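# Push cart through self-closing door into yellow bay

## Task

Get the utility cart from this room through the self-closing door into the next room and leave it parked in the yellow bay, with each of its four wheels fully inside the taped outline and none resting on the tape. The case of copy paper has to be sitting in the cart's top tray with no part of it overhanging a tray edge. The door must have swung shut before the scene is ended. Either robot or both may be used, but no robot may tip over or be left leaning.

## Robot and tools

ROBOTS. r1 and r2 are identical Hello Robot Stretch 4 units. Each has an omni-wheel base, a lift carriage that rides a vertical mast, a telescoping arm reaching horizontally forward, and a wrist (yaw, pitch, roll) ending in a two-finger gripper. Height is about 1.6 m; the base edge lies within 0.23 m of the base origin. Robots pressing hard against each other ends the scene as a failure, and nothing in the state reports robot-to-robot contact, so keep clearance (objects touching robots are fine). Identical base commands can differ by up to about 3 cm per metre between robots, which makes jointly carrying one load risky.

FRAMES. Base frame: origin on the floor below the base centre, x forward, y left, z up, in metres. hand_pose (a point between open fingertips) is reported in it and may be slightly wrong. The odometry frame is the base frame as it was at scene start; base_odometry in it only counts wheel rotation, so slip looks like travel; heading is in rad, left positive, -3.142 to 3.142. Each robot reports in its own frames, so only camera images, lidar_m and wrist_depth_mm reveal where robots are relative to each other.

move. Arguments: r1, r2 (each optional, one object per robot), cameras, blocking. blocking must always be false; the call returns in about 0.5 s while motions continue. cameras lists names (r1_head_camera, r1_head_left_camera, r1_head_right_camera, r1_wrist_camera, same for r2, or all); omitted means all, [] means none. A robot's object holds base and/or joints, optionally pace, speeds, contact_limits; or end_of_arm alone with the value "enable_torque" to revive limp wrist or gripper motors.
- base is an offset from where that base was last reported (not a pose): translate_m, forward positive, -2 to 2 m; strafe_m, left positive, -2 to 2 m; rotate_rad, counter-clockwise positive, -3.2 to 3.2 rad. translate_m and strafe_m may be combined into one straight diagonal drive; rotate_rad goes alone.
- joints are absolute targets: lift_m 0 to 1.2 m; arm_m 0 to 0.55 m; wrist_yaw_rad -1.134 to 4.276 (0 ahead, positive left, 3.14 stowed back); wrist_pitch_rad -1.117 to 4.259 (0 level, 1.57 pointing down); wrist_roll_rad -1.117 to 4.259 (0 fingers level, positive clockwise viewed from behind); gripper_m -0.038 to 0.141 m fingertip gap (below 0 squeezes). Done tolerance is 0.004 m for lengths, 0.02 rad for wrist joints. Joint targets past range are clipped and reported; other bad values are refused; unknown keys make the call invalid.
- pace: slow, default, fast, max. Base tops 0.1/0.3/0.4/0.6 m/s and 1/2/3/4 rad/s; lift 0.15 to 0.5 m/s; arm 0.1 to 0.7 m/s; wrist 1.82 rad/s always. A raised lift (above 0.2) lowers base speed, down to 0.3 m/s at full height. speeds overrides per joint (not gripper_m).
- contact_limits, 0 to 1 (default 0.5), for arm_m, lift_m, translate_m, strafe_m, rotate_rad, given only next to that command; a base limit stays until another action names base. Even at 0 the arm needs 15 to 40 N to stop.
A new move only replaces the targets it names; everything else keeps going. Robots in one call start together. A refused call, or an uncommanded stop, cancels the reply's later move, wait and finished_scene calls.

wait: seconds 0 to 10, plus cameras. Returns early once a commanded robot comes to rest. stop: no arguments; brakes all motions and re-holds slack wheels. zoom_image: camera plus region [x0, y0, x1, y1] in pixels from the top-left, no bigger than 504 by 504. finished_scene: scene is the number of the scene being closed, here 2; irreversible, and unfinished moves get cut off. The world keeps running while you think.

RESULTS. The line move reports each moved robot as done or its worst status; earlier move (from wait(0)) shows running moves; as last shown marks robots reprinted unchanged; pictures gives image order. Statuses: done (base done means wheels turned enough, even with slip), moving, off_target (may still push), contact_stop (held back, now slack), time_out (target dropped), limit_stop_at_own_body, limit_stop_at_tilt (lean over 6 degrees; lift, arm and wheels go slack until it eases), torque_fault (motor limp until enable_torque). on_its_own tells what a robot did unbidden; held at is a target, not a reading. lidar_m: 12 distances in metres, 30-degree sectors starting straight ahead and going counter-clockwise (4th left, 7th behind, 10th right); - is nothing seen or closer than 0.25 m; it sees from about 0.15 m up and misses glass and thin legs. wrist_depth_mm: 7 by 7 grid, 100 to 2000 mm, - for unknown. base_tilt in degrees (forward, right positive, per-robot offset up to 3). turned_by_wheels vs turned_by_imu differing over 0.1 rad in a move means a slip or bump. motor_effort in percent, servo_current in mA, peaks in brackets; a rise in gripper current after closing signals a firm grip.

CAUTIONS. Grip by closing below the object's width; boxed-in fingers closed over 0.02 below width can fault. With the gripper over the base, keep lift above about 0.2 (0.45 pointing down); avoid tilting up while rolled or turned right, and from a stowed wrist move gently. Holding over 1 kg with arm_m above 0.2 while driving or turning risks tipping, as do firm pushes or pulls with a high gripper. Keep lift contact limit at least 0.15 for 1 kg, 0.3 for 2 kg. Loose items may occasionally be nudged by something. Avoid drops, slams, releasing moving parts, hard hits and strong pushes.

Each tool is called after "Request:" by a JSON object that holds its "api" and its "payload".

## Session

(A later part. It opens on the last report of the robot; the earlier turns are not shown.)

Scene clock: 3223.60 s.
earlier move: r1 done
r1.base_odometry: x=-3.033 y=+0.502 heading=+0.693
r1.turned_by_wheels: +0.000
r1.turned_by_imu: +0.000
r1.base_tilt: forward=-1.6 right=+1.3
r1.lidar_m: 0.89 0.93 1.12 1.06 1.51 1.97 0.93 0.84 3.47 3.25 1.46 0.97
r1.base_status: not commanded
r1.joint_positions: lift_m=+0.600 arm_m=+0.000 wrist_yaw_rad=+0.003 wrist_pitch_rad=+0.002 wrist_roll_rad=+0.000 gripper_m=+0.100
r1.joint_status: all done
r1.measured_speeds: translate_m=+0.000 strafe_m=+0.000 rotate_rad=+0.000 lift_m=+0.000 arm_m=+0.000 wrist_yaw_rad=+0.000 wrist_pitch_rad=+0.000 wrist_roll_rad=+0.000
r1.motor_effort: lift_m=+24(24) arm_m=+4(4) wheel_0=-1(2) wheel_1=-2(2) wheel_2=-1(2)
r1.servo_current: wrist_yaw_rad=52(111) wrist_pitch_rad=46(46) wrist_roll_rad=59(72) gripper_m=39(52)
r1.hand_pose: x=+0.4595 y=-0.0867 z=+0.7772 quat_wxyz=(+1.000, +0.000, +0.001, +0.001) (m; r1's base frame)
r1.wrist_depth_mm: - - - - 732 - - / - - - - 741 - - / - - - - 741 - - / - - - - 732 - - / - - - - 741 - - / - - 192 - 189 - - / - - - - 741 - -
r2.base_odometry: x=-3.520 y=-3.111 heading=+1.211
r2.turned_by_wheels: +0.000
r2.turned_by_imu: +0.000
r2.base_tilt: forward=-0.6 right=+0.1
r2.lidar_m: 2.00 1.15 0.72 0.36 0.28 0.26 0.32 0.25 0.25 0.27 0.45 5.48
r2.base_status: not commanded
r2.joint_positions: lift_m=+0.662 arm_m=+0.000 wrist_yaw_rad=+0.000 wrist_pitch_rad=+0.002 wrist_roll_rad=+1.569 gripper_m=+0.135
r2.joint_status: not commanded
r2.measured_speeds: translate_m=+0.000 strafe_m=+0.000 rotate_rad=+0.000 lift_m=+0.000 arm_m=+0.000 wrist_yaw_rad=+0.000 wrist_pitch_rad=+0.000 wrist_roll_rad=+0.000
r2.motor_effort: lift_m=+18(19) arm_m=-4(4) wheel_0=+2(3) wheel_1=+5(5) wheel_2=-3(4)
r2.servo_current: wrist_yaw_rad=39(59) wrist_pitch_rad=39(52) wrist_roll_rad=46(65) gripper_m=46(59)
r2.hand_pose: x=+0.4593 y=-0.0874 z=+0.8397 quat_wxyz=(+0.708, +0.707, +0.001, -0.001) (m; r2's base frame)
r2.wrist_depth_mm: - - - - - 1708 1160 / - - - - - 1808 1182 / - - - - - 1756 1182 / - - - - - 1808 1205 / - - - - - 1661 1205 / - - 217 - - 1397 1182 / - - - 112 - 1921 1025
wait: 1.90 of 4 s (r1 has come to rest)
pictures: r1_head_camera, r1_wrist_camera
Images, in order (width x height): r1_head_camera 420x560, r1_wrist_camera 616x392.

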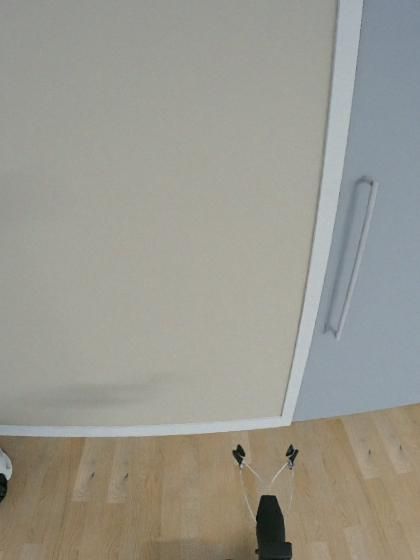

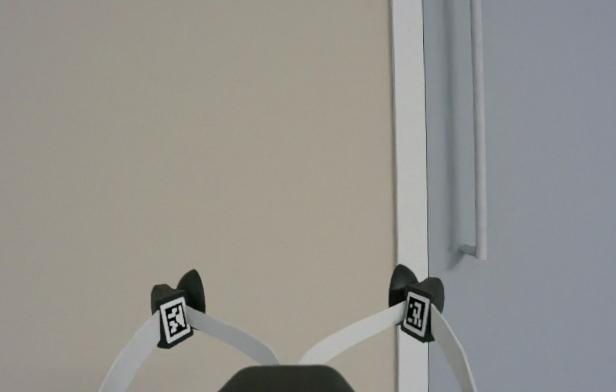

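Request:
{"api": "move", "payload": {"blocking": false, "r1": {"base": {"strafe_m": -0.335}, "joints": {"lift_m": 0.72, "gripper_m": 0.09}}, "cameras": []}}

Request:
{"api": "wait", "payload": {"seconds": 4, "cameras": ["r1_head_camera", "r1_wrist_camera"]}}

Scene clock: 3259.30 s.
move: r1 moving
r1.base_odometry: x=-3.010 y=+0.474 heading=+0.693
r1.turned_by_wheels: +0.000
r1.turned_by_imu: +0.000
r1.base_tilt: forward=-1.6 right=+1.3
r1.lidar_m: 0.90 0.94 1.19 1.02 1.53 2.01 0.90 0.83 3.47 3.22 1.46 0.95
r1.base_status: strafe_m moving
r1.joint_positions: lift_m=+0.638 arm_m=+0.000 wrist_yaw_rad=+0.003 wrist_pitch_rad=+0.002 wrist_roll_rad=+0.000 gripper_m=+0.091
r1.joint_status: lift_m moving; gripper_m moving
r1.measured_speeds: translate_m=-0.001 strafe_m=-0.140 rotate_rad=+0.003 lift_m=+0.146 arm_m=+0.000 wrist_yaw_rad=+0.000 wrist_pitch_rad=+0.000 wrist_roll_rad=+0.000
r1.motor_effort: lift_m=+26(27) arm_m=+4(4) wheel_0=+9(11) wheel_1=-9(11) wheel_2=+1(2)
r1.servo_current: wrist_yaw_rad=59(72) wrist_pitch_rad=46(46) wrist_roll_rad=52(59) gripper_m=52(78)
r1.hand_pose: x=+0.4595 y=-0.0867 z=+0.8152 quat_wxyz=(+1.000, +0.000, +0.001, +0.001) (m; r1's base frame)
r1.wrist_depth_mm: - - - - 741 - - / - - - - 732 - - / - - - - 732 - - / - - - - 732 - - / - - - - 732 - - / - - 193 - 193 - - / - 151 - - 732 - -
r2.base_odometry: x=-3.520 y=-3.111 heading=+1.211
r2.turned_by_wheels: +0.000
r2.turned_by_imu: +0.000
r2.base_tilt: forward=-0.7 right=+0.0
r2.lidar_m: 2.02 1.18 0.72 0.35 0.26 0.27 0.30 0.25 0.25 0.25 0.43 3.22
r2.base_status: not commanded
r2.joint_positions: lift_m=+0.662 arm_m=+0.000 wrist_yaw_rad=+0.000 wrist_pitch_rad=+0.002 wrist_roll_rad=+1.569 gripper_m=+0.135
r2.joint_status: not commanded
r2.measured_speeds: translate_m=+0.000 strafe_m=+0.000 rotate_rad=+0.000 lift_m=+0.000 arm_m=+0.000 wrist_yaw_rad=+0.000 wrist_pitch_rad=+0.000 wrist_roll_rad=+0.000
r2.motor_effort: lift_m=+18(18) arm_m=-4(4) wheel_0=+2(2) wheel_1=+5(5) wheel_2=-4(4)
r2.servo_current: wrist_yaw_rad=59(72) wrist_pitch_rad=39(46) wrist_roll_rad=46(52) gripper_m=52(59)
r2.hand_pose: x=+0.4593 y=-0.0874 z=+0.8397 quat_wxyz=(+0.708, +0.707, +0.001, -0.001) (m; r2's base frame)
r2.wrist_depth_mm: - - - - - 1708 1138 / - - - - - 1708 1205 / - - - - - 1756 1205 / - - - - - 1756 1182 / - - - - - 1618 1160 / - - 218 - - 1430 1229 / - - - 112 - 1863 1078
pictures: none
No camera images: "cameras" was empty.

Scene clock: 3261.33 s.
earlier move: r1 done
r1.base_odometry: x=-2.819 y=+0.244 heading=+0.693
r1.turned_by_wheels: +0.000
r1.turned_by_imu: -0.002
r1.base_tilt: forward=-1.6 right=+1.3
r1.lidar_m: 0.89 0.95 1.26 1.33 1.83 2.37 0.73 1.02 3.13 2.93 1.46 1.02
r1.base_status: done
r1.joint_positions: lift_m=+0.720 arm_m=+0.000 wrist_yaw_rad=+0.003 wrist_pitch_rad=+0.002 wrist_roll_rad=+0.000 gripper_m=+0.090
r1.joint_status: all done
r1.measured_speeds: translate_m=+0.000 strafe_m=+0.000 rotate_rad=+0.000 lift_m=+0.000 arm_m=+0.000 wrist_yaw_rad=+0.000 wrist_pitch_rad=+0.000 wrist_roll_rad=+0.000
r1.motor_effort: lift_m=+24(27) arm_m=+3(4) wheel_0=+1(12) wheel_1=+1(12) wheel_2=+0(2)
r1.servo_current: wrist_yaw_rad=33(72) wrist_pitch_rad=39(52) wrist_roll_rad=52(65) gripper_m=46(78)
r1.hand_pose: x=+0.4595 y=-0.0867 z=+0.8972 quat_wxyz=(+1.000, +0.000, +0.001, +0.001) (m; r1's base frame)
r1.wrist_depth_mm: - - 723 - - - - / - - 715 - - - - / - - 732 - - - - / - - 732 741 - - - / - - 723 741 - - - / - - 197 - 191 - - / - - 186 - - - -
r2.base_odometry: x=-3.520 y=-3.111 heading=+1.211
r2.turned_by_wheels: +0.000
r2.turned_by_imu: +0.000
r2.base_tilt: forward=-0.7 right=+0.1
r2.lidar_m: 2.02 1.46 0.73 0.35 0.25 0.26 0.31 0.25 0.25 0.27 0.42 3.20
r2.base_status: not commanded
r2.joint_positions: lift_m=+0.662 arm_m=+0.000 wrist_yaw_rad=+0.000 wrist_pitch_rad=+0.002 wrist_roll_rad=+1.569 gripper_m=+0.135
r2.joint_status: not commanded
r2.measured_speeds: translate_m=+0.000 strafe_m=+0.000 rotate_rad=+0.000 lift_m=+0.000 arm_m=+0.000 wrist_yaw_rad=+0.000 wrist_pitch_rad=+0.000 wrist_roll_rad=+0.000
r2.motor_effort: lift_m=+18(19) arm_m=-4(4) wheel_0=+2(3) wheel_1=+5(5) wheel_2=-3(4)
r2.servo_current: wrist_yaw_rad=52(72) wrist_pitch_rad=46(46) wrist_roll_rad=46(59) gripper_m=46(59)
r2.hand_pose: x=+0.4593 y=-0.0874 z=+0.8397 quat_wxyz=(+0.708, +0.707, +0.001, -0.001) (m; r2's base frame)
r2.wrist_depth_mm: - - - - - 1708 1182 / - - - - - 1756 1182 / - - - - - 1756 1160 / - - - - - 1708 1205 / - - - - - 1661 1182 / - - 219 - - 1430 1205 / - - - 112 - 1863 1205
wait: 2.03 of 4 s (r1 has come to rest)
pictures: r1_head_camera, r1_wrist_camera
Images, in order (width x height): r1_head_camera 420x560, r1_wrist_camera 616x392.

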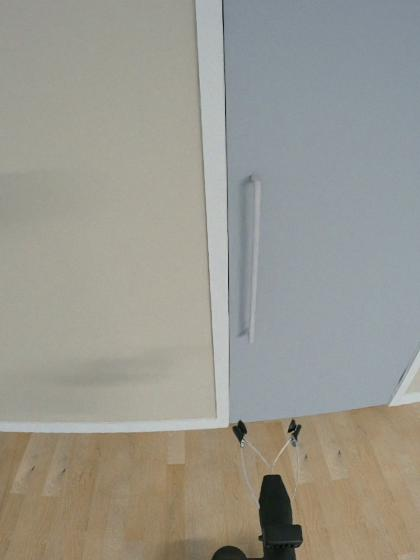

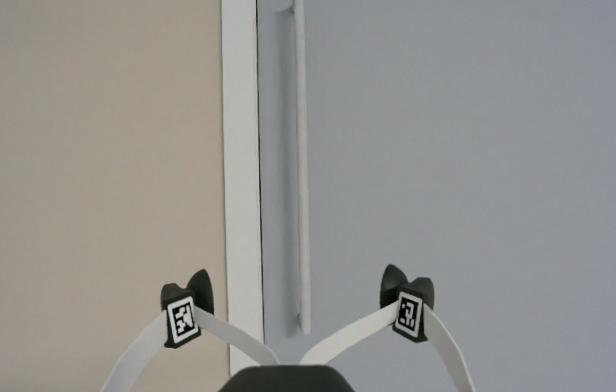

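Request:
{"api": "move", "payload": {"blocking": false, "r1": {"base": {"translate_m": 0.27}, "contact_limits": {"translate_m": 0.2}}, "cameras": []}}

Request:
{"api": "wait", "payload": {"seconds": 4, "cameras": ["r1_head_camera", "r1_wrist_camera"]}}

Scene clock: 3296.20 s.
move: r1 moving
r1.base_odometry: x=-2.795 y=+0.265 heading=+0.694
r1.turned_by_wheels: +0.000
r1.turned_by_imu: +0.000
r1.base_tilt: forward=-1.6 right=+1.2
r1.lidar_m: 0.85 0.92 1.22 1.35 1.84 2.39 0.77 1.08 3.12 2.91 1.43 0.97
r1.base_status: translate_m moving
r1.joint_positions: lift_m=+0.720 arm_m=+0.000 wrist_yaw_rad=+0.003 wrist_pitch_rad=+0.002 wrist_roll_rad=+0.000 gripper_m=+0.090
r1.joint_status: not commanded
r1.measured_speeds: translate_m=+0.121 strafe_m=+0.000 rotate_rad=-0.004 lift_m=+0.000 arm_m=+0.000 wrist_yaw_rad=+0.000 wrist_pitch_rad=+0.000 wrist_roll_rad=+0.000
r1.motor_effort: lift_m=+24(24) arm_m=+4(4) wheel_0=+7(7) wheel_1=+4(7) wheel_2=-8(9)
r1.servo_current: wrist_yaw_rad=52(65) wrist_pitch_rad=46(52) wrist_roll_rad=52(59) gripper_m=46(46)
r1.contact_limits: translate_m 0.2
r1.hand_pose: x=+0.4595 y=-0.0867 z=+0.8972 quat_wxyz=(+1.000, +0.000, +0.001, +0.001) (m; r1's base frame)
r1.wrist_depth_mm: - - 699 - - - - / - - 699 - - - - / - - 691 - - - - / - - 699 - - - - / - - 699 - - - - / - - 211 661 190 - - / - - 699 - - - -
r2.base_odometry: x=-3.520 y=-3.111 heading=+1.211
r2.turned_by_wheels: +0.000
r2.turned_by_imu: +0.000
r2.base_tilt: forward=-0.7 right=+0.1
r2.lidar_m: 2.03 1.44 0.75 0.35 0.27 0.28 0.32 0.25 0.25 0.28 0.44 3.23
r2.base_status: not commanded
r2.joint_positions: lift_m=+0.662 arm_m=+0.000 wrist_yaw_rad=+0.000 wrist_pitch_rad=+0.002 wrist_roll_rad=+1.569 gripper_m=+0.135
r2.joint_status: not commanded
r2.measured_speeds: translate_m=+0.000 strafe_m=+0.000 rotate_rad=+0.000 lift_m=+0.000 arm_m=+0.000 wrist_yaw_rad=+0.000 wrist_pitch_rad=+0.000 wrist_roll_rad=+0.000
r2.motor_effort: lift_m=+18(18) arm_m=-4(4) wheel_0=+2(2) wheel_1=+5(5) wheel_2=-3(4)
r2.servo_current: wrist_yaw_rad=52(59) wrist_pitch_rad=46(46) wrist_roll_rad=52(59) gripper_m=46(52)
r2.hand_pose: x=+0.4593 y=-0.0874 z=+0.8397 quat_wxyz=(+0.708, +0.707, +0.001, -0.001) (m; r2's base frame)
r2.wrist_depth_mm: - - - - - 1708 1160 / - - - - - 1756 1182 / - - - - - 1756 1205 / - - - - - 1708 1205 / - - - - - 1708 1205 / - - 218 - - 1430 1182 / - - - 112 - 1921 1229
pictures: none
No camera images: "cameras" was empty.

Scene clock: 3298.07 s.
earlier move: r1 done
r1.base_odometry: x=-2.612 y=+0.417 heading=+0.694
r1.turned_by_wheels: +0.000
r1.turned_by_imu: +0.000
r1.base_tilt: forward=-1.6 right=+1.3
r1.lidar_m: 0.63 0.66 0.91 1.38 1.85 2.44 0.99 1.50 3.09 2.90 1.05 0.69
r1.base_status: done
r1.joint_positions: lift_m=+0.720 arm_m=+0.000 wrist_yaw_rad=+0.003 wrist_pitch_rad=+0.002 wrist_roll_rad=+0.000 gripper_m=+0.090
r1.joint_status: not commanded
r1.measured_speeds: translate_m=+0.000 strafe_m=+0.000 rotate_rad=+0.000 lift_m=+0.000 arm_m=+0.000 wrist_yaw_rad=+0.000 wrist_pitch_rad=+0.000 wrist_roll_rad=+0.000
r1.motor_effort: lift_m=+24(24) arm_m=+4(4) wheel_0=+2(8) wheel_1=+1(9) wheel_2=+0(10)
r1.servo_current: wrist_yaw_rad=39(65) wrist_pitch_rad=46(52) wrist_roll_rad=72(72) gripper_m=46(52)
r1.contact_limits: translate_m 0.2
r1.hand_pose: x=+0.4595 y=-0.0867 z=+0.8972 quat_wxyz=(+1.000, +0.000, +0.001, +0.001) (m; r1's base frame)
r1.wrist_depth_mm: - - 469 469 484 496 504 / - - 466 469 484 496 504 / - - 466 473 484 496 508 / - - 469 473 488 500 508 / - - 473 477 488 496 508 / - - 212 477 195 500 512 / - - 452 160 496 500 512
r2.base_odometry: x=-3.520 y=-3.111 heading=+1.211
r2.turned_by_wheels: +0.000
r2.turned_by_imu: +0.000
r2.base_tilt: forward=-0.7 right=+0.0
r2.lidar_m: 2.02 1.39 0.73 0.35 0.26 0.27 0.31 0.25 0.25 0.26 0.44 5.48
r2.base_status: not commanded
r2.joint_positions: lift_m=+0.662 arm_m=+0.000 wrist_yaw_rad=+0.000 wrist_pitch_rad=+0.002 wrist_roll_rad=+1.569 gripper_m=+0.135
r2.joint_status: not commanded
r2.measured_speeds: translate_m=+0.000 strafe_m=+0.000 rotate_rad=+0.000 lift_m=+0.000 arm_m=+0.000 wrist_yaw_rad=+0.000 wrist_pitch_rad=+0.000 wrist_roll_rad=+0.000
r2.motor_effort: lift_m=+18(19) arm_m=-4(4) wheel_0=+2(3) wheel_1=+5(5) wheel_2=-3(4)
r2.servo_current: wrist_yaw_rad=52(59) wrist_pitch_rad=46(46) wrist_roll_rad=39(59) gripper_m=52(59)
r2.hand_pose: x=+0.4593 y=-0.0874 z=+0.8397 quat_wxyz=(+0.708, +0.707, +0.001, -0.001) (m; r2's base frame)
r2.wrist_depth_mm: - - - - - 1756 1205 / - - - - - 1756 1182 / - - - - - 1756 1205 / - - - - - 1708 1205 / - - - - - 1661 1182 / - - 217 - - 1464 1205 / - - - 112 - 1921 1182
wait: 1.87 of 4 s (r1 has come to rest)
pictures: r1_head_camera, r1_wrist_camera
Images, in order (width x height): r1_head_camera 420x560, r1_wrist_camera 616x392.

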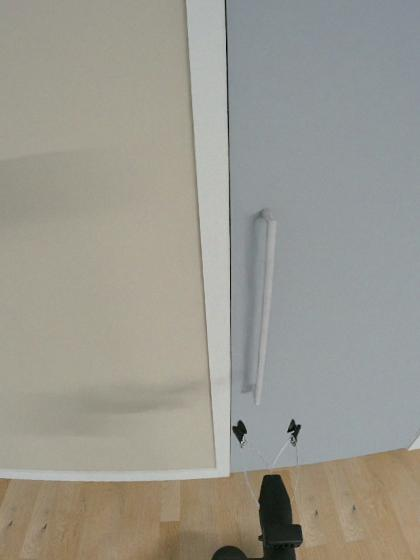

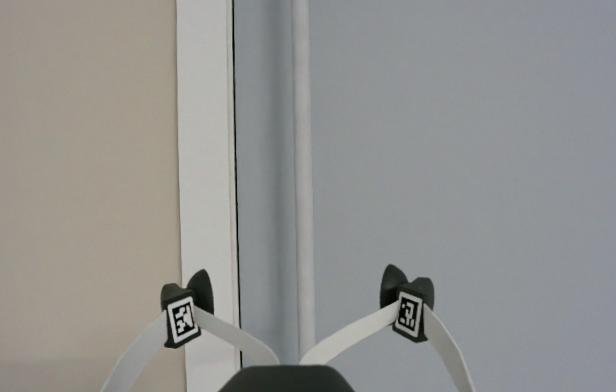

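Request:
{"api": "move", "payload": {"blocking": false, "r1": {"base": {"rotate_rad": 0.088}}, "cameras": []}}

Request:
{"api": "wait", "payload": {"seconds": 2, "cameras": []}}

Request:
{"api": "move", "payload": {"blocking": false, "r1": {"base": {"translate_m": 0.12, "strafe_m": -0.05}, "contact_limits": {"translate_m": 0.2, "strafe_m": 0.2}}, "cameras": []}}

Request:
{"api": "wait", "payload": {"seconds": 3, "cameras": ["r1_head_camera", "r1_wrist_camera"]}}

Scene clock: 3321.40 s.
move: r1 moving
r1.base_odometry: x=-2.612 y=+0.417 heading=+0.781
r1.turned_by_wheels: +0.088
r1.turned_by_imu: +0.088
r1.base_tilt: forward=-1.6 right=+1.2
r1.lidar_m: 0.65 0.69 0.96 1.35 1.91 1.30 1.00 4.07 3.03 2.67 1.00 0.70
r1.base_status: rotate_rad moving
r1.joint_positions: lift_m=+0.720 arm_m=+0.000 wrist_yaw_rad=+0.002 wrist_pitch_rad=+0.002 wrist_roll_rad=+0.000 gripper_m=+0.090
r1.joint_status: not commanded
r1.measured_speeds: translate_m=+0.000 strafe_m=+0.000 rotate_rad=+0.000 lift_m=+0.000 arm_m=+0.000 wrist_yaw_rad=+0.000 wrist_pitch_rad=+0.000 wrist_roll_rad=+0.000
r1.motor_effort: lift_m=+24(24) arm_m=+4(4) wheel_0=-4(7) wheel_1=+0(6) wheel_2=-1(6)
r1.servo_current: wrist_yaw_rad=39(72) wrist_pitch_rad=39(52) wrist_roll_rad=46(52) gripper_m=46(46)
r1.hand_pose: x=+0.4595 y=-0.0868 z=+0.8972 quat_wxyz=(+1.000, +0.000, +0.001, +0.001) (m; r1's base frame)
r1.wrist_depth_mm: - - 459 462 462 462 455 / - - 462 462 459 459 462 / - - 462 462 462 462 459 / - - 462 466 466 462 462 / - - 452 466 462 462 462 / - - 196 469 197 466 462 / - - 157 160 466 462 466
r2.base_odometry: x=-3.520 y=-3.111 heading=+1.211
r2.turned_by_wheels: +0.000
r2.turned_by_imu: +0.000
r2.base_tilt: forward=-0.7 right=+0.0
r2.lidar_m: 2.02 1.39 0.73 0.34 0.25 0.27 0.30 0.25 0.25 0.27 0.42 3.22
r2.base_status: not commanded
r2.joint_positions: lift_m=+0.662 arm_m=+0.000 wrist_yaw_rad=+0.000 wrist_pitch_rad=+0.002 wrist_roll_rad=+1.569 gripper_m=+0.135
r2.joint_status: not commanded
r2.measured_speeds: translate_m=+0.000 strafe_m=+0.000 rotate_rad=+0.000 lift_m=+0.000 arm_m=+0.000 wrist_yaw_rad=+0.000 wrist_pitch_rad=+0.000 wrist_roll_rad=+0.000
r2.motor_effort: lift_m=+18(18) arm_m=-4(4) wheel_0=+2(2) wheel_1=+4(5) wheel_2=-3(3)
r2.servo_current: wrist_yaw_rad=52(52) wrist_pitch_rad=33(46) wrist_roll_rad=46(46) gripper_m=46(59)
r2.hand_pose: x=+0.4593 y=-0.0874 z=+0.8397 quat_wxyz=(+0.708, +0.707, +0.001, -0.001) (m; r2's base frame)
r2.wrist_depth_mm: - - - - - 1708 1205 / - - - - - 1756 1205 / - - - - - 1808 1182 / - - - - - 1756 1205 / - - - - - 1661 1205 / - - 217 - - 1430 1205 / - - - 112 - 1921 1229
pictures: none
No camera images: "cameras" was empty.

Scene clock: 3321.77 s.
earlier move: r1 done
r1.base_odometry: x=-2.612 y=+0.417 heading=+0.781
r1.turned_by_wheels: +0.000
r1.turned_by_imu: +0.000
r1.base_tilt: forward=-1.6 right=+1.3
r1.lidar_m: 0.62 0.69 0.96 1.34 1.90 1.30 1.00 4.09 3.02 2.66 0.99 0.71
r1.base_status: done
r1.joint_positions: lift_m=+0.720 arm_m=+0.000 wrist_yaw_rad=+0.002 wrist_pitch_rad=+0.002 wrist_roll_rad=+0.000 gripper_m=+0.090
r1.joint_status: not commanded
r1.measured_speeds: translate_m=+0.000 strafe_m=+0.000 rotate_rad=+0.000 lift_m=+0.000 arm_m=+0.000 wrist_yaw_rad=+0.000 wrist_pitch_rad=+0.000 wrist_roll_rad=+0.000
r1.motor_effort: lift_m=+24(24) arm_m=+4(4) wheel_0=-3(7) wheel_1=-1(6) wheel_2=-1(6)
r1.servo_current: wrist_yaw_rad=65(72) wrist_pitch_rad=39(52) wrist_roll_rad=52(52) gripper_m=52(52)
r1.hand_pose: x=+0.4595 y=-0.0868 z=+0.8972 quat_wxyz=(+1.000, +0.000, +0.001, +0.001) (m; r1's base frame)
r1.wrist_depth_mm: - - 459 462 459 459 455 / - - 462 462 462 462 462 / - - 466 466 466 462 462 / - - 462 466 466 462 462 / - - 452 466 466 466 462 / - - 196 469 197 469 466 / - - 157 160 466 469 469
r2.base_odometry: x=-3.520 y=-3.111 heading=+1.211
r2.turned_by_wheels: +0.000
r2.turned_by_imu: +0.000
r2.base_tilt: forward=-0.7 right=+0.1
r2.lidar_m: 2.02 1.40 0.73 0.36 0.27 0.27 0.31 0.25 0.25 0.28 0.47 3.25
r2.base_status: not commanded
r2.joint_positions: lift_m=+0.662 arm_m=+0.000 wrist_yaw_rad=+0.000 wrist_pitch_rad=+0.002 wrist_roll_rad=+1.569 gripper_m=+0.135
r2.joint_status: not commanded
r2.measured_speeds: translate_m=+0.000 strafe_m=+0.000 rotate_rad=+0.000 lift_m=+0.000 arm_m=+0.000 wrist_yaw_rad=+0.000 wrist_pitch_rad=+0.000 wrist_roll_rad=+0.000
r2.motor_effort: lift_m=+18(18) arm_m=-4(4) wheel_0=+2(3) wheel_1=+5(5) wheel_2=-3(4)
r2.servo_current: wrist_yaw_rad=46(52) wrist_pitch_rad=46(46) wrist_roll_rad=33(59) gripper_m=46(59)
r2.hand_pose: x=+0.4593 y=-0.0874 z=+0.8397 quat_wxyz=(+0.708, +0.707, +0.001, -0.001) (m; r2's base frame)
r2.wrist_depth_mm: - - - - - 1708 1182 / - - - - - 1708 1182 / - - - - - 1708 1182 / - - - - - 1756 1205 / - - - - - 1618 1205 / - - 218 - - 1397 1205 / - - - 112 - 1808 1205
wait: 0.37 of 2 s (r1 has come to rest)
pictures: none
No camera images: "cameras" was empty.

r1: "contact_limits": translate_m and strafe_m are given together and make one move, which takes one limit: state it under one of them only

not run: a call was refused earlier in this reply.

Request:
{"api": "move", "payload": {"blocking": false, "r1": {"base": {"translate_m": 0.12, "strafe_m": -0.05}, "contact_limits": {"translate_m": 0.2}}, "cameras": []}}

Request:
{"api": "wait", "payload": {"seconds": 3, "cameras": ["r1_head_camera", "r1_wrist_camera"]}}

Scene clock: 3326.80 s.
move: r1 moving
r1.base_odometry: x=-2.580 y=+0.430 heading=+0.781
r1.turned_by_wheels: +0.000
r1.turned_by_imu: +0.000
r1.base_tilt: forward=-1.6 right=+1.3
r1.lidar_m: 0.61 0.66 0.92 1.34 1.92 1.31 1.04 4.05 2.98 2.49 0.93 0.66
r1.base_status: translate_m moving; strafe_m moving
r1.joint_positions: lift_m=+0.720 arm_m=+0.000 wrist_yaw_rad=+0.002 wrist_pitch_rad=+0.002 wrist_roll_rad=+0.000 gripper_m=+0.090
r1.joint_status: not commanded
r1.measured_speeds: translate_m=+0.122 strafe_m=-0.050 rotate_rad=-0.005 lift_m=+0.000 arm_m=+0.000 wrist_yaw_rad=+0.000 wrist_pitch_rad=+0.000 wrist_roll_rad=+0.000
r1.motor_effort: lift_m=+24(24) arm_m=+4(4) wheel_0=+8(9) wheel_1=+2(3) wheel_2=-8(9)
r1.servo_current: wrist_yaw_rad=52(65) wrist_pitch_rad=46(52) wrist_roll_rad=33(59) gripper_m=39(52)
r1.contact_limits: translate_m 0.2
r1.hand_pose: x=+0.4595 y=-0.0868 z=+0.8972 quat_wxyz=(+1.000, +0.000, +0.001, +0.001) (m; r1's base frame)
r1.wrist_depth_mm: - - 418 433 433 436 433 / - - 421 436 436 433 433 / - - 436 439 436 436 436 / - - 436 436 436 433 436 / - - 424 436 436 439 439 / - - 196 442 196 439 439 / - - 186 151 442 436 442
r2.base_odometry: x=-3.520 y=-3.111 heading=+1.211
r2.turned_by_wheels: +0.000
r2.turned_by_imu: +0.000
r2.base_tilt: forward=-0.7 right=+0.1
r2.lidar_m: 2.01 1.40 0.74 0.35 0.26 0.27 0.32 0.25 0.25 0.25 0.44 3.26
r2.base_status: not commanded
r2.joint_positions: lift_m=+0.662 arm_m=+0.000 wrist_yaw_rad=+0.000 wrist_pitch_rad=+0.002 wrist_roll_rad=+1.569 gripper_m=+0.135
r2.joint_status: not commanded
r2.measured_speeds: translate_m=+0.000 strafe_m=+0.000 rotate_rad=+0.000 lift_m=+0.000 arm_m=+0.000 wrist_yaw_rad=+0.000 wrist_pitch_rad=+0.000 wrist_roll_rad=+0.000
r2.motor_effort: lift_m=+18(19) arm_m=-4(4) wheel_0=+2(2) wheel_1=+5(5) wheel_2=-3(4)
r2.servo_current: wrist_yaw_rad=46(52) wrist_pitch_rad=46(46) wrist_roll_rad=46(59) gripper_m=46(52)
r2.hand_pose: x=+0.4593 y=-0.0874 z=+0.8397 quat_wxyz=(+0.708, +0.707, +0.001, -0.001) (m; r2's base frame)
r2.wrist_depth_mm: - - - - - 1708 1160 / - - - - - 1756 1160 / - - - - - 1756 1205 / - - - - - 1808 1229 / - - - - - 1661 1205 / - - 218 - - 1397 1205 / - - - 112 - 1921 1160
pictures: none
No camera images: "cameras" was empty.

Scene clock: 3327.97 s.
earlier move: r1 done
r1.base_odometry: x=-2.491 y=+0.466 heading=+0.781
r1.turned_by_wheels: +0.000
r1.turned_by_imu: +0.000
r1.base_tilt: forward=-1.6 right=+1.3
r1.lidar_m: 0.49 0.55 0.80 1.40 1.97 1.36 1.16 4.07 2.92 2.19 0.82 0.57
r1.base_status: done
r1.joint_positions: lift_m=+0.720 arm_m=+0.000 wrist_yaw_rad=+0.002 wrist_pitch_rad=+0.002 wrist_roll_rad=+0.000 gripper_m=+0.090
r1.joint_status: not commanded
r1.measured_speeds: translate_m=+0.000 strafe_m=+0.000 rotate_rad=+0.000 lift_m=+0.000 arm_m=+0.000 wrist_yaw_rad=+0.000 wrist_pitch_rad=+0.000 wrist_roll_rad=+0.000
r1.motor_effort: lift_m=+24(24) arm_m=+4(4) wheel_0=+1(9) wheel_1=+2(5) wheel_2=-1(9)
r1.servo_current: wrist_yaw_rad=33(65) wrist_pitch_rad=39(52) wrist_roll_rad=52(65) gripper_m=46(52)
r1.contact_limits: translate_m 0.2
r1.hand_pose: x=+0.4595 y=-0.0868 z=+0.8972 quat_wxyz=(+1.000, +0.000, +0.001, +0.001) (m; r1's base frame)
r1.wrist_depth_mm: 343 342 342 343 342 342 342 / 342 343 343 343 343 343 342 / 343 343 345 345 342 343 343 / 345 345 343 343 345 343 343 / 345 345 338 345 343 345 343 / 347 347 214 347 197 347 345 / 345 345 334 151 347 345 347
r2.base_odometry: x=-3.520 y=-3.111 heading=+1.211
r2.turned_by_wheels: +0.000
r2.turned_by_imu: +0.000
r2.base_tilt: forward=-0.6 right=+0.0
r2.lidar_m: 2.03 1.42 0.70 0.35 0.25 0.27 0.30 0.25 0.25 0.25 0.42 3.24
r2.base_status: not commanded
r2.joint_positions: lift_m=+0.662 arm_m=+0.000 wrist_yaw_rad=+0.000 wrist_pitch_rad=+0.002 wrist_roll_rad=+1.569 gripper_m=+0.135
r2.joint_status: not commanded
r2.measured_speeds: translate_m=+0.000 strafe_m=+0.000 rotate_rad=+0.000 lift_m=+0.000 arm_m=+0.000 wrist_yaw_rad=+0.000 wrist_pitch_rad=+0.000 wrist_roll_rad=+0.000
r2.motor_effort: lift_m=+18(19) arm_m=-4(4) wheel_0=+2(2) wheel_1=+5(6) wheel_2=-3(4)
r2.servo_current: wrist_yaw_rad=59(59) wrist_pitch_rad=46(46) wrist_roll_rad=52(65) gripper_m=52(59)
r2.hand_pose: x=+0.4593 y=-0.0874 z=+0.8397 quat_wxyz=(+0.708, +0.707, +0.001, -0.001) (m; r2's base frame)
r2.wrist_depth_mm: - - - - - 1708 1205 / - - - - - 1756 1160 / - - - - - 1756 1229 / - - - - - 1708 1205 / - - - - - 1661 1205 / - - 217 - - 1464 1182 / - - - 112 - 1921 1182
wait: 1.17 of 3 s (r1 has come to rest)
pictures: r1_head_camera, r1_wrist_camera
Images, in order (width x height): r1_head_camera 420x560, r1_wrist_camera 616x392.

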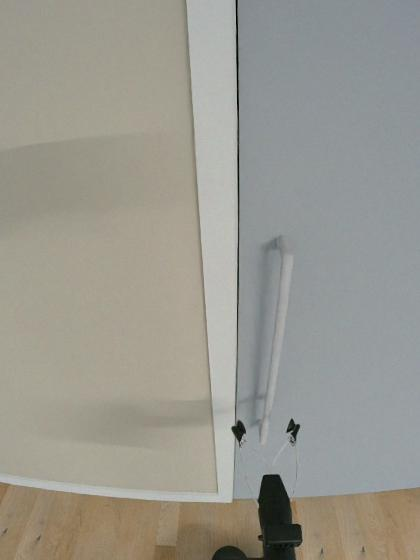

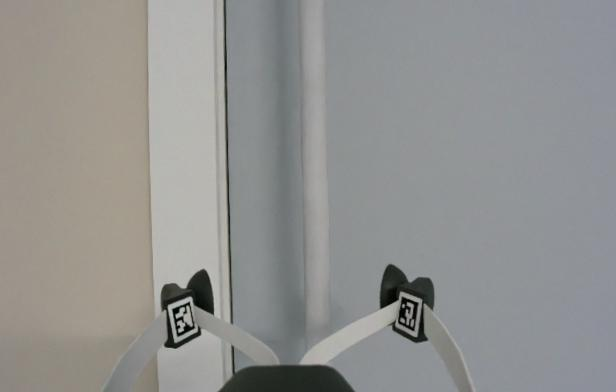

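Request:
{"api": "move", "payload": {"blocking": false, "r1": {"base": {"translate_m": 0.085, "strafe_m": -0.011}, "contact_limits": {"translate_m": 0.1}, "pace": "slow"}, "cameras": []}}

Request:
{"api": "wait", "payload": {"seconds": 3, "cameras": ["r1_head_camera", "r1_wrist_camera"]}}

Scene clock: 3337.23 s.
move: r1 moving
r1.base_odometry: x=-2.481 y=+0.474 heading=+0.782
r1.turned_by_wheels: +0.000
r1.turned_by_imu: +0.000
r1.base_tilt: forward=-1.6 right=+1.3
r1.lidar_m: 0.49 0.55 0.79 1.43 1.95 1.41 1.15 4.00 2.97 2.12 0.76 0.57
r1.base_status: translate_m moving; strafe_m moving
r1.joint_positions: lift_m=+0.720 arm_m=+0.000 wrist_yaw_rad=+0.002 wrist_pitch_rad=+0.002 wrist_roll_rad=+0.000 gripper_m=+0.090
r1.joint_status: not commanded
r1.measured_speeds: translate_m=+0.048 strafe_m=-0.006 rotate_rad=+0.000 lift_m=+0.000 arm_m=+0.000 wrist_yaw_rad=+0.000 wrist_pitch_rad=+0.000 wrist_roll_rad=+0.000
r1.motor_effort: lift_m=+24(24) arm_m=+4(4) wheel_0=+5(7) wheel_1=+3(4) wheel_2=-6(7)
r1.servo_current: wrist_yaw_rad=52(52) wrist_pitch_rad=39(46) wrist_roll_rad=59(65) gripper_m=52(52)
r1.contact_limits: translate_m 0.1
r1.hand_pose: x=+0.4595 y=-0.0868 z=+0.8972 quat_wxyz=(+1.000, +0.000, +0.001, +0.001) (m; r1's base frame)
r1.wrist_depth_mm: 332 332 332 332 332 330 332 / 334 332 334 332 332 332 332 / 334 334 334 332 336 334 332 / 336 334 334 334 334 334 334 / 338 336 336 336 334 334 334 / 336 338 212 336 197 336 334 / 336 338 324 151 338 336 336
r2.base_odometry: x=-3.520 y=-3.111 heading=+1.211
r2.turned_by_wheels: +0.000
r2.turned_by_imu: +0.000
r2.base_tilt: forward=-0.7 right=+0.0
r2.lidar_m: 2.02 1.43 0.76 0.34 0.26 0.27 0.30 0.25 0.25 0.25 0.45 3.22
r2.base_status: not commanded
r2.joint_positions: lift_m=+0.662 arm_m=+0.000 wrist_yaw_rad=+0.000 wrist_pitch_rad=+0.002 wrist_roll_rad=+1.569 gripper_m=+0.135
r2.joint_status: not commanded
r2.measured_speeds: translate_m=+0.000 strafe_m=+0.000 rotate_rad=+0.000 lift_m=+0.000 arm_m=+0.000 wrist_yaw_rad=+0.000 wrist_pitch_rad=+0.000 wrist_roll_rad=+0.000
r2.motor_effort: lift_m=+18(19) arm_m=-4(4) wheel_0=+2(2) wheel_1=+5(5) wheel_2=-3(4)
r2.servo_current: wrist_yaw_rad=52(59) wrist_pitch_rad=39(46) wrist_roll_rad=39(65) gripper_m=46(52)
r2.hand_pose: x=+0.4593 y=-0.0874 z=+0.8397 quat_wxyz=(+0.708, +0.707, +0.001, -0.001) (m; r2's base frame)
r2.wrist_depth_mm: - - - - - 1756 1182 / - - - - - 1708 1182 / - - - - - 1863 1205 / - - - - - 1708 1182 / - - - - - 1661 1229 / - - 217 - - 1397 1205 / - - - 112 - 1863 1182
pictures: none
No camera images: "cameras" was empty.

Scene clock: 3338.87 s.
earlier move: r1 done
r1.base_odometry: x=-2.423 y=+0.518 heading=+0.782
r1.turned_by_wheels: +0.000
r1.turned_by_imu: +0.000
r1.base_tilt: forward=-1.6 right=+1.3
r1.lidar_m: 0.39 0.48 0.69 1.41 1.98 1.50 1.22 4.00 2.94 1.84 0.68 0.48
r1.base_status: done
r1.joint_positions: lift_m=+0.720 arm_m=+0.000 wrist_yaw_rad=+0.002 wrist_pitch_rad=+0.002 wrist_roll_rad=+0.000 gripper_m=+0.090
r1.joint_status: not commanded
r1.measured_speeds: translate_m=+0.000 strafe_m=+0.000 rotate_rad=+0.000 lift_m=+0.000 arm_m=+0.000 wrist_yaw_rad=+0.000 wrist_pitch_rad=+0.000 wrist_roll_rad=+0.000
r1.motor_effort: lift_m=+24(24) arm_m=+4(4) wheel_0=+4(7) wheel_1=+3(5) wheel_2=-1(7)
r1.servo_current: wrist_yaw_rad=39(65) wrist_pitch_rad=46(46) wrist_roll_rad=46(65) gripper_m=46(52)
r1.contact_limits: translate_m 0.1
r1.hand_pose: x=+0.4595 y=-0.0868 z=+0.8972 quat_wxyz=(+1.000, +0.000, +0.001, +0.001) (m; r1's base frame)
r1.wrist_depth_mm: 258 245 258 257 257 257 256 / 258 246 259 258 259 258 257 / 259 247 260 259 259 259 258 / 260 247 260 259 259 259 259 / 260 248 262 198 259 259 259 / 262 248 215 260 195 260 259 / 263 249 263 - 262 260 260
r2.base_odometry: x=-3.520 y=-3.111 heading=+1.211
r2.turned_by_wheels: +0.000
r2.turned_by_imu: +0.000
r2.base_tilt: forward=-0.7 right=+0.1
r2.lidar_m: 2.02 1.44 0.74 0.36 0.28 0.27 0.32 0.25 0.25 0.26 0.46 3.24
r2.base_status: not commanded
r2.joint_positions: lift_m=+0.662 arm_m=+0.000 wrist_yaw_rad=+0.000 wrist_pitch_rad=+0.002 wrist_roll_rad=+1.569 gripper_m=+0.135
r2.joint_status: not commanded
r2.measured_speeds: translate_m=+0.000 strafe_m=+0.000 rotate_rad=+0.000 lift_m=+0.000 arm_m=+0.000 wrist_yaw_rad=+0.000 wrist_pitch_rad=+0.000 wrist_roll_rad=+0.000
r2.motor_effort: lift_m=+18(19) arm_m=-4(4) wheel_0=+2(2) wheel_1=+5(5) wheel_2=-3(4)
r2.servo_current: wrist_yaw_rad=65(65) wrist_pitch_rad=39(46) wrist_roll_rad=52(65) gripper_m=52(59)
r2.hand_pose: x=+0.4593 y=-0.0874 z=+0.8397 quat_wxyz=(+0.708, +0.707, +0.001, -0.001) (m; r2's base frame)
r2.wrist_depth_mm: - - - - - 1708 1182 / - - - - - 1756 1160 / - - - - - 1756 1205 / - - - - - 1808 1182 / - - - - - 1576 1205 / - - 217 - - 1430 1205 / - - - 112 - 1983 1205
wait: 1.63 of 3 s (r1 has come to rest)
pictures: r1_head_camera, r1_wrist_camera
Images, in order (width x height): r1_head_camera 420x560, r1_wrist_camera 616x392.

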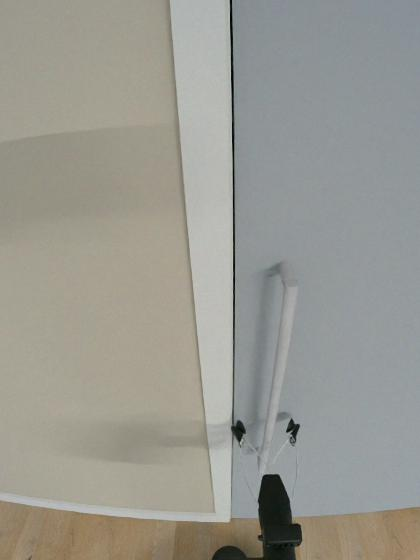

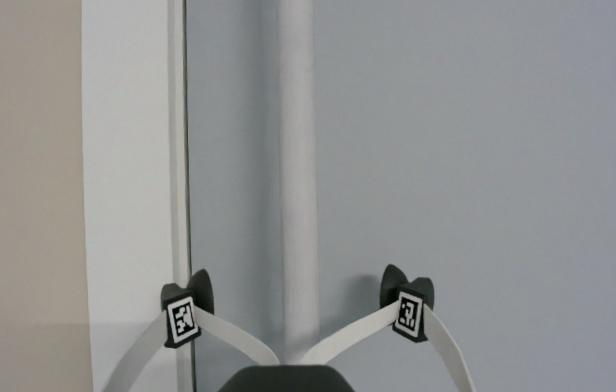

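Request:
{"api": "move", "payload": {"blocking": false, "r1": {"base": {"translate_m": 0.013}, "contact_limits": {"translate_m": 0.1}, "pace": "slow"}, "cameras": []}}

Request:
{"api": "wait", "payload": {"seconds": 1, "cameras": []}}

Request:
{"api": "move", "payload": {"blocking": false, "r1": {"joints": {"gripper_m": -0.01}}, "cameras": []}}

Request:
{"api": "wait", "payload": {"seconds": 3, "cameras": ["r1_head_camera", "r1_wrist_camera"]}}

Scene clock: 3347.60 s.
move: r1 moving
r1.base_odometry: x=-2.416 y=+0.526 heading=+0.782
r1.turned_by_wheels: +0.000
r1.turned_by_imu: +0.000
r1.base_tilt: forward=-1.6 right=+1.3
r1.lidar_m: 0.41 0.48 0.66 1.41 1.97 1.55 1.26 4.05 2.94 1.83 0.66 0.48
r1.base_status: translate_m moving
r1.joint_positions: lift_m=+0.720 arm_m=+0.000 wrist_yaw_rad=+0.002 wrist_pitch_rad=+0.002 wrist_roll_rad=+0.000 gripper_m=+0.090
r1.joint_status: not commanded
r1.measured_speeds: translate_m=+0.022 strafe_m=+0.000 rotate_rad=+0.000 lift_m=+0.000 arm_m=+0.000 wrist_yaw_rad=+0.000 wrist_pitch_rad=+0.000 wrist_roll_rad=+0.000
r1.motor_effort: lift_m=+24(24) arm_m=+4(4) wheel_0=+2(6) wheel_1=+2(7) wheel_2=-3(7)
r1.servo_current: wrist_yaw_rad=59(59) wrist_pitch_rad=39(52) wrist_roll_rad=52(59) gripper_m=46(52)
r1.contact_limits: translate_m 0.1
r1.hand_pose: x=+0.4595 y=-0.0868 z=+0.8972 quat_wxyz=(+1.000, +0.000, +0.001, +0.001) (m; r1's base frame)
r1.wrist_depth_mm: 248 235 248 182 248 247 247 / 250 236 250 248 248 248 248 / 250 236 250 249 249 249 248 / 249 237 250 250 250 249 249 / 252 237 251 251 251 250 250 / 252 238 215 187 195 250 250 / 252 238 252 160 252 251 251
r2.base_odometry: x=-3.520 y=-3.111 heading=+1.211
r2.turned_by_wheels: +0.000
r2.turned_by_imu: +0.000
r2.base_tilt: forward=-0.7 right=+0.0
r2.lidar_m: 2.04 1.41 0.75 0.35 0.27 0.28 0.31 0.25 0.25 0.28 0.44 5.45
r2.base_status: not commanded
r2.joint_positions: lift_m=+0.662 arm_m=+0.000 wrist_yaw_rad=+0.000 wrist_pitch_rad=+0.002 wrist_roll_rad=+1.569 gripper_m=+0.135
r2.joint_status: not commanded
r2.measured_speeds: translate_m=+0.000 strafe_m=+0.000 rotate_rad=+0.000 lift_m=+0.000 arm_m=+0.000 wrist_yaw_rad=+0.000 wrist_pitch_rad=+0.000 wrist_roll_rad=+0.000
r2.motor_effort: lift_m=+18(19) arm_m=-4(4) wheel_0=+2(3) wheel_1=+5(5) wheel_2=-3(3)
r2.servo_current: wrist_yaw_rad=52(52) wrist_pitch_rad=39(46) wrist_roll_rad=39(52) gripper_m=52(59)
r2.hand_pose: x=+0.4593 y=-0.0874 z=+0.8397 quat_wxyz=(+0.708, +0.707, +0.001, -0.001) (m; r2's base frame)
r2.wrist_depth_mm: - - - - - 1661 1182 / - - - - - 1756 1182 / - - - - - 1708 1205 / - - - - - 1708 1182 / - - - - - 1618 1205 / - - 218 - - 1430 1229 / - - - 112 - 1921 1205
pictures: none
No camera images: "cameras" was empty.

Scene clock: 3348.10 s.
earlier move: r1 done
r1.base_odometry: x=-2.414 y=+0.527 heading=+0.782
r1.turned_by_wheels: +0.000
r1.turned_by_imu: +0.000
r1.base_tilt: forward=-1.6 right=+1.2
r1.lidar_m: 0.41 0.46 0.69 1.39 1.97 1.51 1.25 3.99 2.96 1.80 0.66 0.47
r1.base_status: done
r1.joint_positions: lift_m=+0.720 arm_m=+0.000 wrist_yaw_rad=+0.002 wrist_pitch_rad=+0.002 wrist_roll_rad=+0.000 gripper_m=+0.090
r1.joint_status: not commanded
r1.measured_speeds: translate_m=+0.000 strafe_m=+0.000 rotate_rad=+0.000 lift_m=+0.000 arm_m=+0.000 wrist_yaw_rad=+0.000 wrist_pitch_rad=+0.000 wrist_roll_rad=+0.000
r1.motor_effort: lift_m=+24(24) arm_m=+4(4) wheel_0=+3(6) wheel_1=+2(7) wheel_2=-2(7)
r1.servo_current: wrist_yaw_rad=26(59) wrist_pitch_rad=46(52) wrist_roll_rad=59(59) gripper_m=46(52)
r1.contact_limits: translate_m 0.1
r1.hand_pose: x=+0.4595 y=-0.0868 z=+0.8972 quat_wxyz=(+1.000, +0.000, +0.001, +0.001) (m; r1's base frame)
r1.wrist_depth_mm: 245 232 246 179 245 244 244 / 246 233 246 245 245 246 245 / 247 233 247 180 246 246 246 / 248 233 248 182 247 247 246 / 248 235 248 247 247 247 247 / 249 236 217 184 195 248 247 / 250 236 249 160 249 248 248
r2.base_odometry: x=-3.520 y=-3.111 heading=+1.211
r2.turned_by_wheels: +0.000
r2.turned_by_imu: +0.000
r2.base_tilt: forward=-0.7 right=+0.1
r2.lidar_m: 2.04 1.42 0.76 0.35 0.25 0.27 0.28 0.25 0.25 0.26 0.47 3.22
r2.base_status: not commanded
r2.joint_positions: lift_m=+0.662 arm_m=+0.000 wrist_yaw_rad=+0.000 wrist_pitch_rad=+0.002 wrist_roll_rad=+1.569 gripper_m=+0.135
r2.joint_status: not commanded
r2.measured_speeds: translate_m=+0.000 strafe_m=+0.000 rotate_rad=+0.000 lift_m=+0.000 arm_m=+0.000 wrist_yaw_rad=+0.000 wrist_pitch_rad=+0.000 wrist_roll_rad=+0.000
r2.motor_effort: lift_m=+19(19) arm_m=-4(4) wheel_0=+2(3) wheel_1=+5(5) wheel_2=-3(4)
r2.servo_current: wrist_yaw_rad=39(59) wrist_pitch_rad=39(46) wrist_roll_rad=52(65) gripper_m=52(59)
r2.hand_pose: x=+0.4593 y=-0.0874 z=+0.8397 quat_wxyz=(+0.708, +0.707, +0.001, -0.001) (m; r2's base frame)
r2.wrist_depth_mm: - - - - - 1708 1182 / - - - - - 1708 1160 / - - - - - 1756 1160 / - - - - - 1756 1182 / - - - - - 1618 1182 / - - 217 - - 1397 1205 / - - - 112 - 1983 1182
wait: 0.50 of 1 s (r1 has come to rest)
pictures: none
No camera images: "cameras" was empty.

Scene clock: 3348.60 s.
move: r1 moving
r1.base_odometry: x=-2.414 y=+0.527 heading=+0.782
r1.turned_by_wheels: +0.000
r1.turned_by_imu: +0.000
r1.base_tilt: forward=-1.5 right=+1.3
r1.lidar_m: 0.41 0.48 0.67 1.42 1.94 1.52 1.24 4.00 2.93 1.81 0.62 0.48
r1.base_status: not commanded
r1.joint_positions: lift_m=+0.720 arm_m=+0.000 wrist_yaw_rad=+0.002 wrist_pitch_rad=+0.002 wrist_roll_rad=+0.000 gripper_m=+0.073
r1.joint_status: gripper_m moving
r1.measured_speeds: translate_m=+0.000 strafe_m=+0.000 rotate_rad=+0.000 lift_m=+0.000 arm_m=+0.000 wrist_yaw_rad=+0.000 wrist_pitch_rad=+0.000 wrist_roll_rad=+0.000
r1.motor_effort: lift_m=+24(24) arm_m=+4(4) wheel_0=+3(3) wheel_1=+2(2) wheel_2=-2(2)
r1.servo_current: wrist_yaw_rad=46(59) wrist_pitch_rad=39(52) wrist_roll_rad=52(59) gripper_m=91(91)
r1.contact_limits: translate_m 0.1
r1.hand_pose: x=+0.4595 y=-0.0868 z=+0.8972 quat_wxyz=(+1.000, +0.000, +0.001, +0.001) (m; r1's base frame)
r1.wrist_depth_mm: 246 232 246 179 245 245 244 / 246 232 246 245 245 246 245 / 247 234 247 180 247 246 246 / 247 234 248 182 248 247 246 / 248 235 249 248 247 248 247 / 249 236 213 184 197 248 247 / 249 236 250 152 249 248 247
r2.base_odometry: x=-3.520 y=-3.111 heading=+1.211
r2.turned_by_wheels: +0.000
r2.turned_by_imu: +0.000
r2.base_tilt: forward=-0.6 right=+0.1
r2.lidar_m: 2.00 1.43 0.72 0.34 0.28 0.27 0.32 0.25 0.25 0.27 0.44 3.26
r2.base_status: not commanded
r2.joint_positions: lift_m=+0.662 arm_m=+0.000 wrist_yaw_rad=+0.000 wrist_pitch_rad=+0.002 wrist_roll_rad=+1.569 gripper_m=+0.135
r2.joint_status: not commanded
r2.measured_speeds: translate_m=+0.000 strafe_m=+0.000 rotate_rad=+0.000 lift_m=+0.000 arm_m=+0.000 wrist_yaw_rad=+0.000 wrist_pitch_rad=+0.000 wrist_roll_rad=+0.000
r2.motor_effort: lift_m=+18(19) arm_m=-4(4) wheel_0=+2(3) wheel_1=+5(5) wheel_2=-3(3)
r2.servo_current: wrist_yaw_rad=46(52) wrist_pitch_rad=39(46) wrist_roll_rad=46(59) gripper_m=52(52)
r2.hand_pose: x=+0.4593 y=-0.0874 z=+0.8397 quat_wxyz=(+0.708, +0.707, +0.001, -0.001) (m; r2's base frame)
r2.wrist_depth_mm: - - - - - 1661 1182 / - - - - - 1808 1205 / - - - - - 1756 1182 / - - - - - 1756 1160 / - - - - - 1618 1205 / - - 218 - - 1464 1205 / - - - 112 - 1808 1182
pictures: none
No camera images: "cameras" was empty.

Scene clock: 3349.83 s.
earlier move: r1 done
r1.base_odometry: x=-2.414 y=+0.527 heading=+0.782
r1.turned_by_wheels: +0.000
r1.turned_by_imu: +0.000
r1.base_tilt: forward=-1.6 right=+1.3
r1.lidar_m: 0.40 0.48 0.67 1.41 1.97 1.49 1.23 4.01 2.95 1.81 0.62 0.45
r1.base_status: not commanded
r1.joint_positions: lift_m=+0.720 arm_m=+0.000 wrist_yaw_rad=+0.002 wrist_pitch_rad=+0.002 wrist_roll_rad=+0.000 gripper_m=-0.009
r1.joint_status: all done
r1.measured_speeds: translate_m=+0.000 strafe_m=+0.000 rotate_rad=+0.000 lift_m=+0.000 arm_m=+0.000 wrist_yaw_rad=+0.000 wrist_pitch_rad=+0.000 wrist_roll_rad=+0.000
r1.motor_effort: lift_m=+24(24) arm_m=+3(4) wheel_0=+2(3) wheel_1=+1(2) wheel_2=-1(2)
r1.servo_current: wrist_yaw_rad=46(72) wrist_pitch_rad=46(52) wrist_roll_rad=52(65) gripper_m=52(130)
r1.contact_limits: translate_m 0.1
r1.hand_pose: x=+0.4595 y=-0.0868 z=+0.8972 quat_wxyz=(+1.000, +0.000, +0.001, +0.001) (m; r1's base frame)
r1.wrist_depth_mm: 245 232 246 245 245 246 245 / 245 232 246 246 246 246 246 / 247 233 247 180 247 247 247 / 247 234 247 181 247 247 248 / 247 235 248 247 248 247 247 / 248 235 249 181 248 248 248 / 249 236 249 180 249 249 249
r2.base_odometry: x=-3.520 y=-3.111 heading=+1.211
r2.turned_by_wheels: +0.000
r2.turned_by_imu: +0.000
r2.base_tilt: forward=-0.7 right=+0.0
r2.lidar_m: 2.03 1.42 0.72 0.35 0.26 0.25 0.29 0.25 0.25 0.25 0.45 3.25
r2.base_status: not commanded
r2.joint_positions: lift_m=+0.662 arm_m=+0.000 wrist_yaw_rad=+0.000 wrist_pitch_rad=+0.002 wrist_roll_rad=+1.569 gripper_m=+0.135
r2.joint_status: not commanded
r2.measured_speeds: translate_m=+0.000 strafe_m=+0.000 rotate_rad=+0.000 lift_m=+0.000 arm_m=+0.000 wrist_yaw_rad=+0.000 wrist_pitch_rad=+0.000 wrist_roll_rad=+0.000
r2.motor_effort: lift_m=+18(19) arm_m=-4(4) wheel_0=+2(3) wheel_1=+5(5) wheel_2=-3(3)
r2.servo_current: wrist_yaw_rad=46(59) wrist_pitch_rad=46(46) wrist_roll_rad=46(59) gripper_m=46(59)
r2.hand_pose: x=+0.4593 y=-0.0874 z=+0.8397 quat_wxyz=(+0.708, +0.707, +0.001, -0.001) (m; r2's base frame)
r2.wrist_depth_mm: - - - - - 1756 1160 / - - - - - 1708 1205 / - - - - - 1708 1182 / - - - - - 1708 1182 / - - - - - 1661 1205 / - - 218 - - 1499 1182 / - - - 112 - 1921 1205
wait: 1.23 of 3 s (r1 has come to rest)
pictures: r1_head_camera, r1_wrist_camera
Images, in order (width x height): r1_head_camera 420x560, r1_wrist_camera 616x392.

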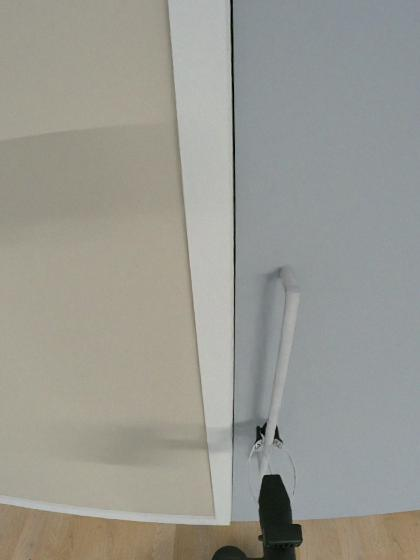

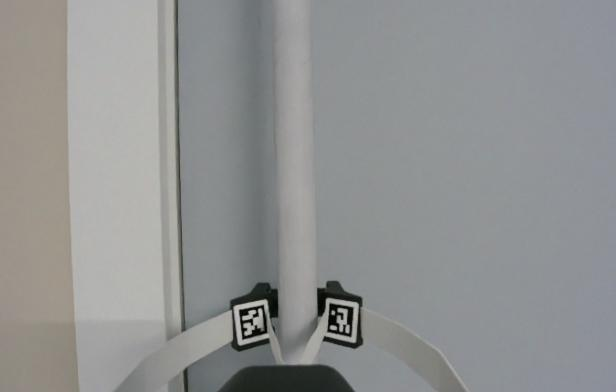

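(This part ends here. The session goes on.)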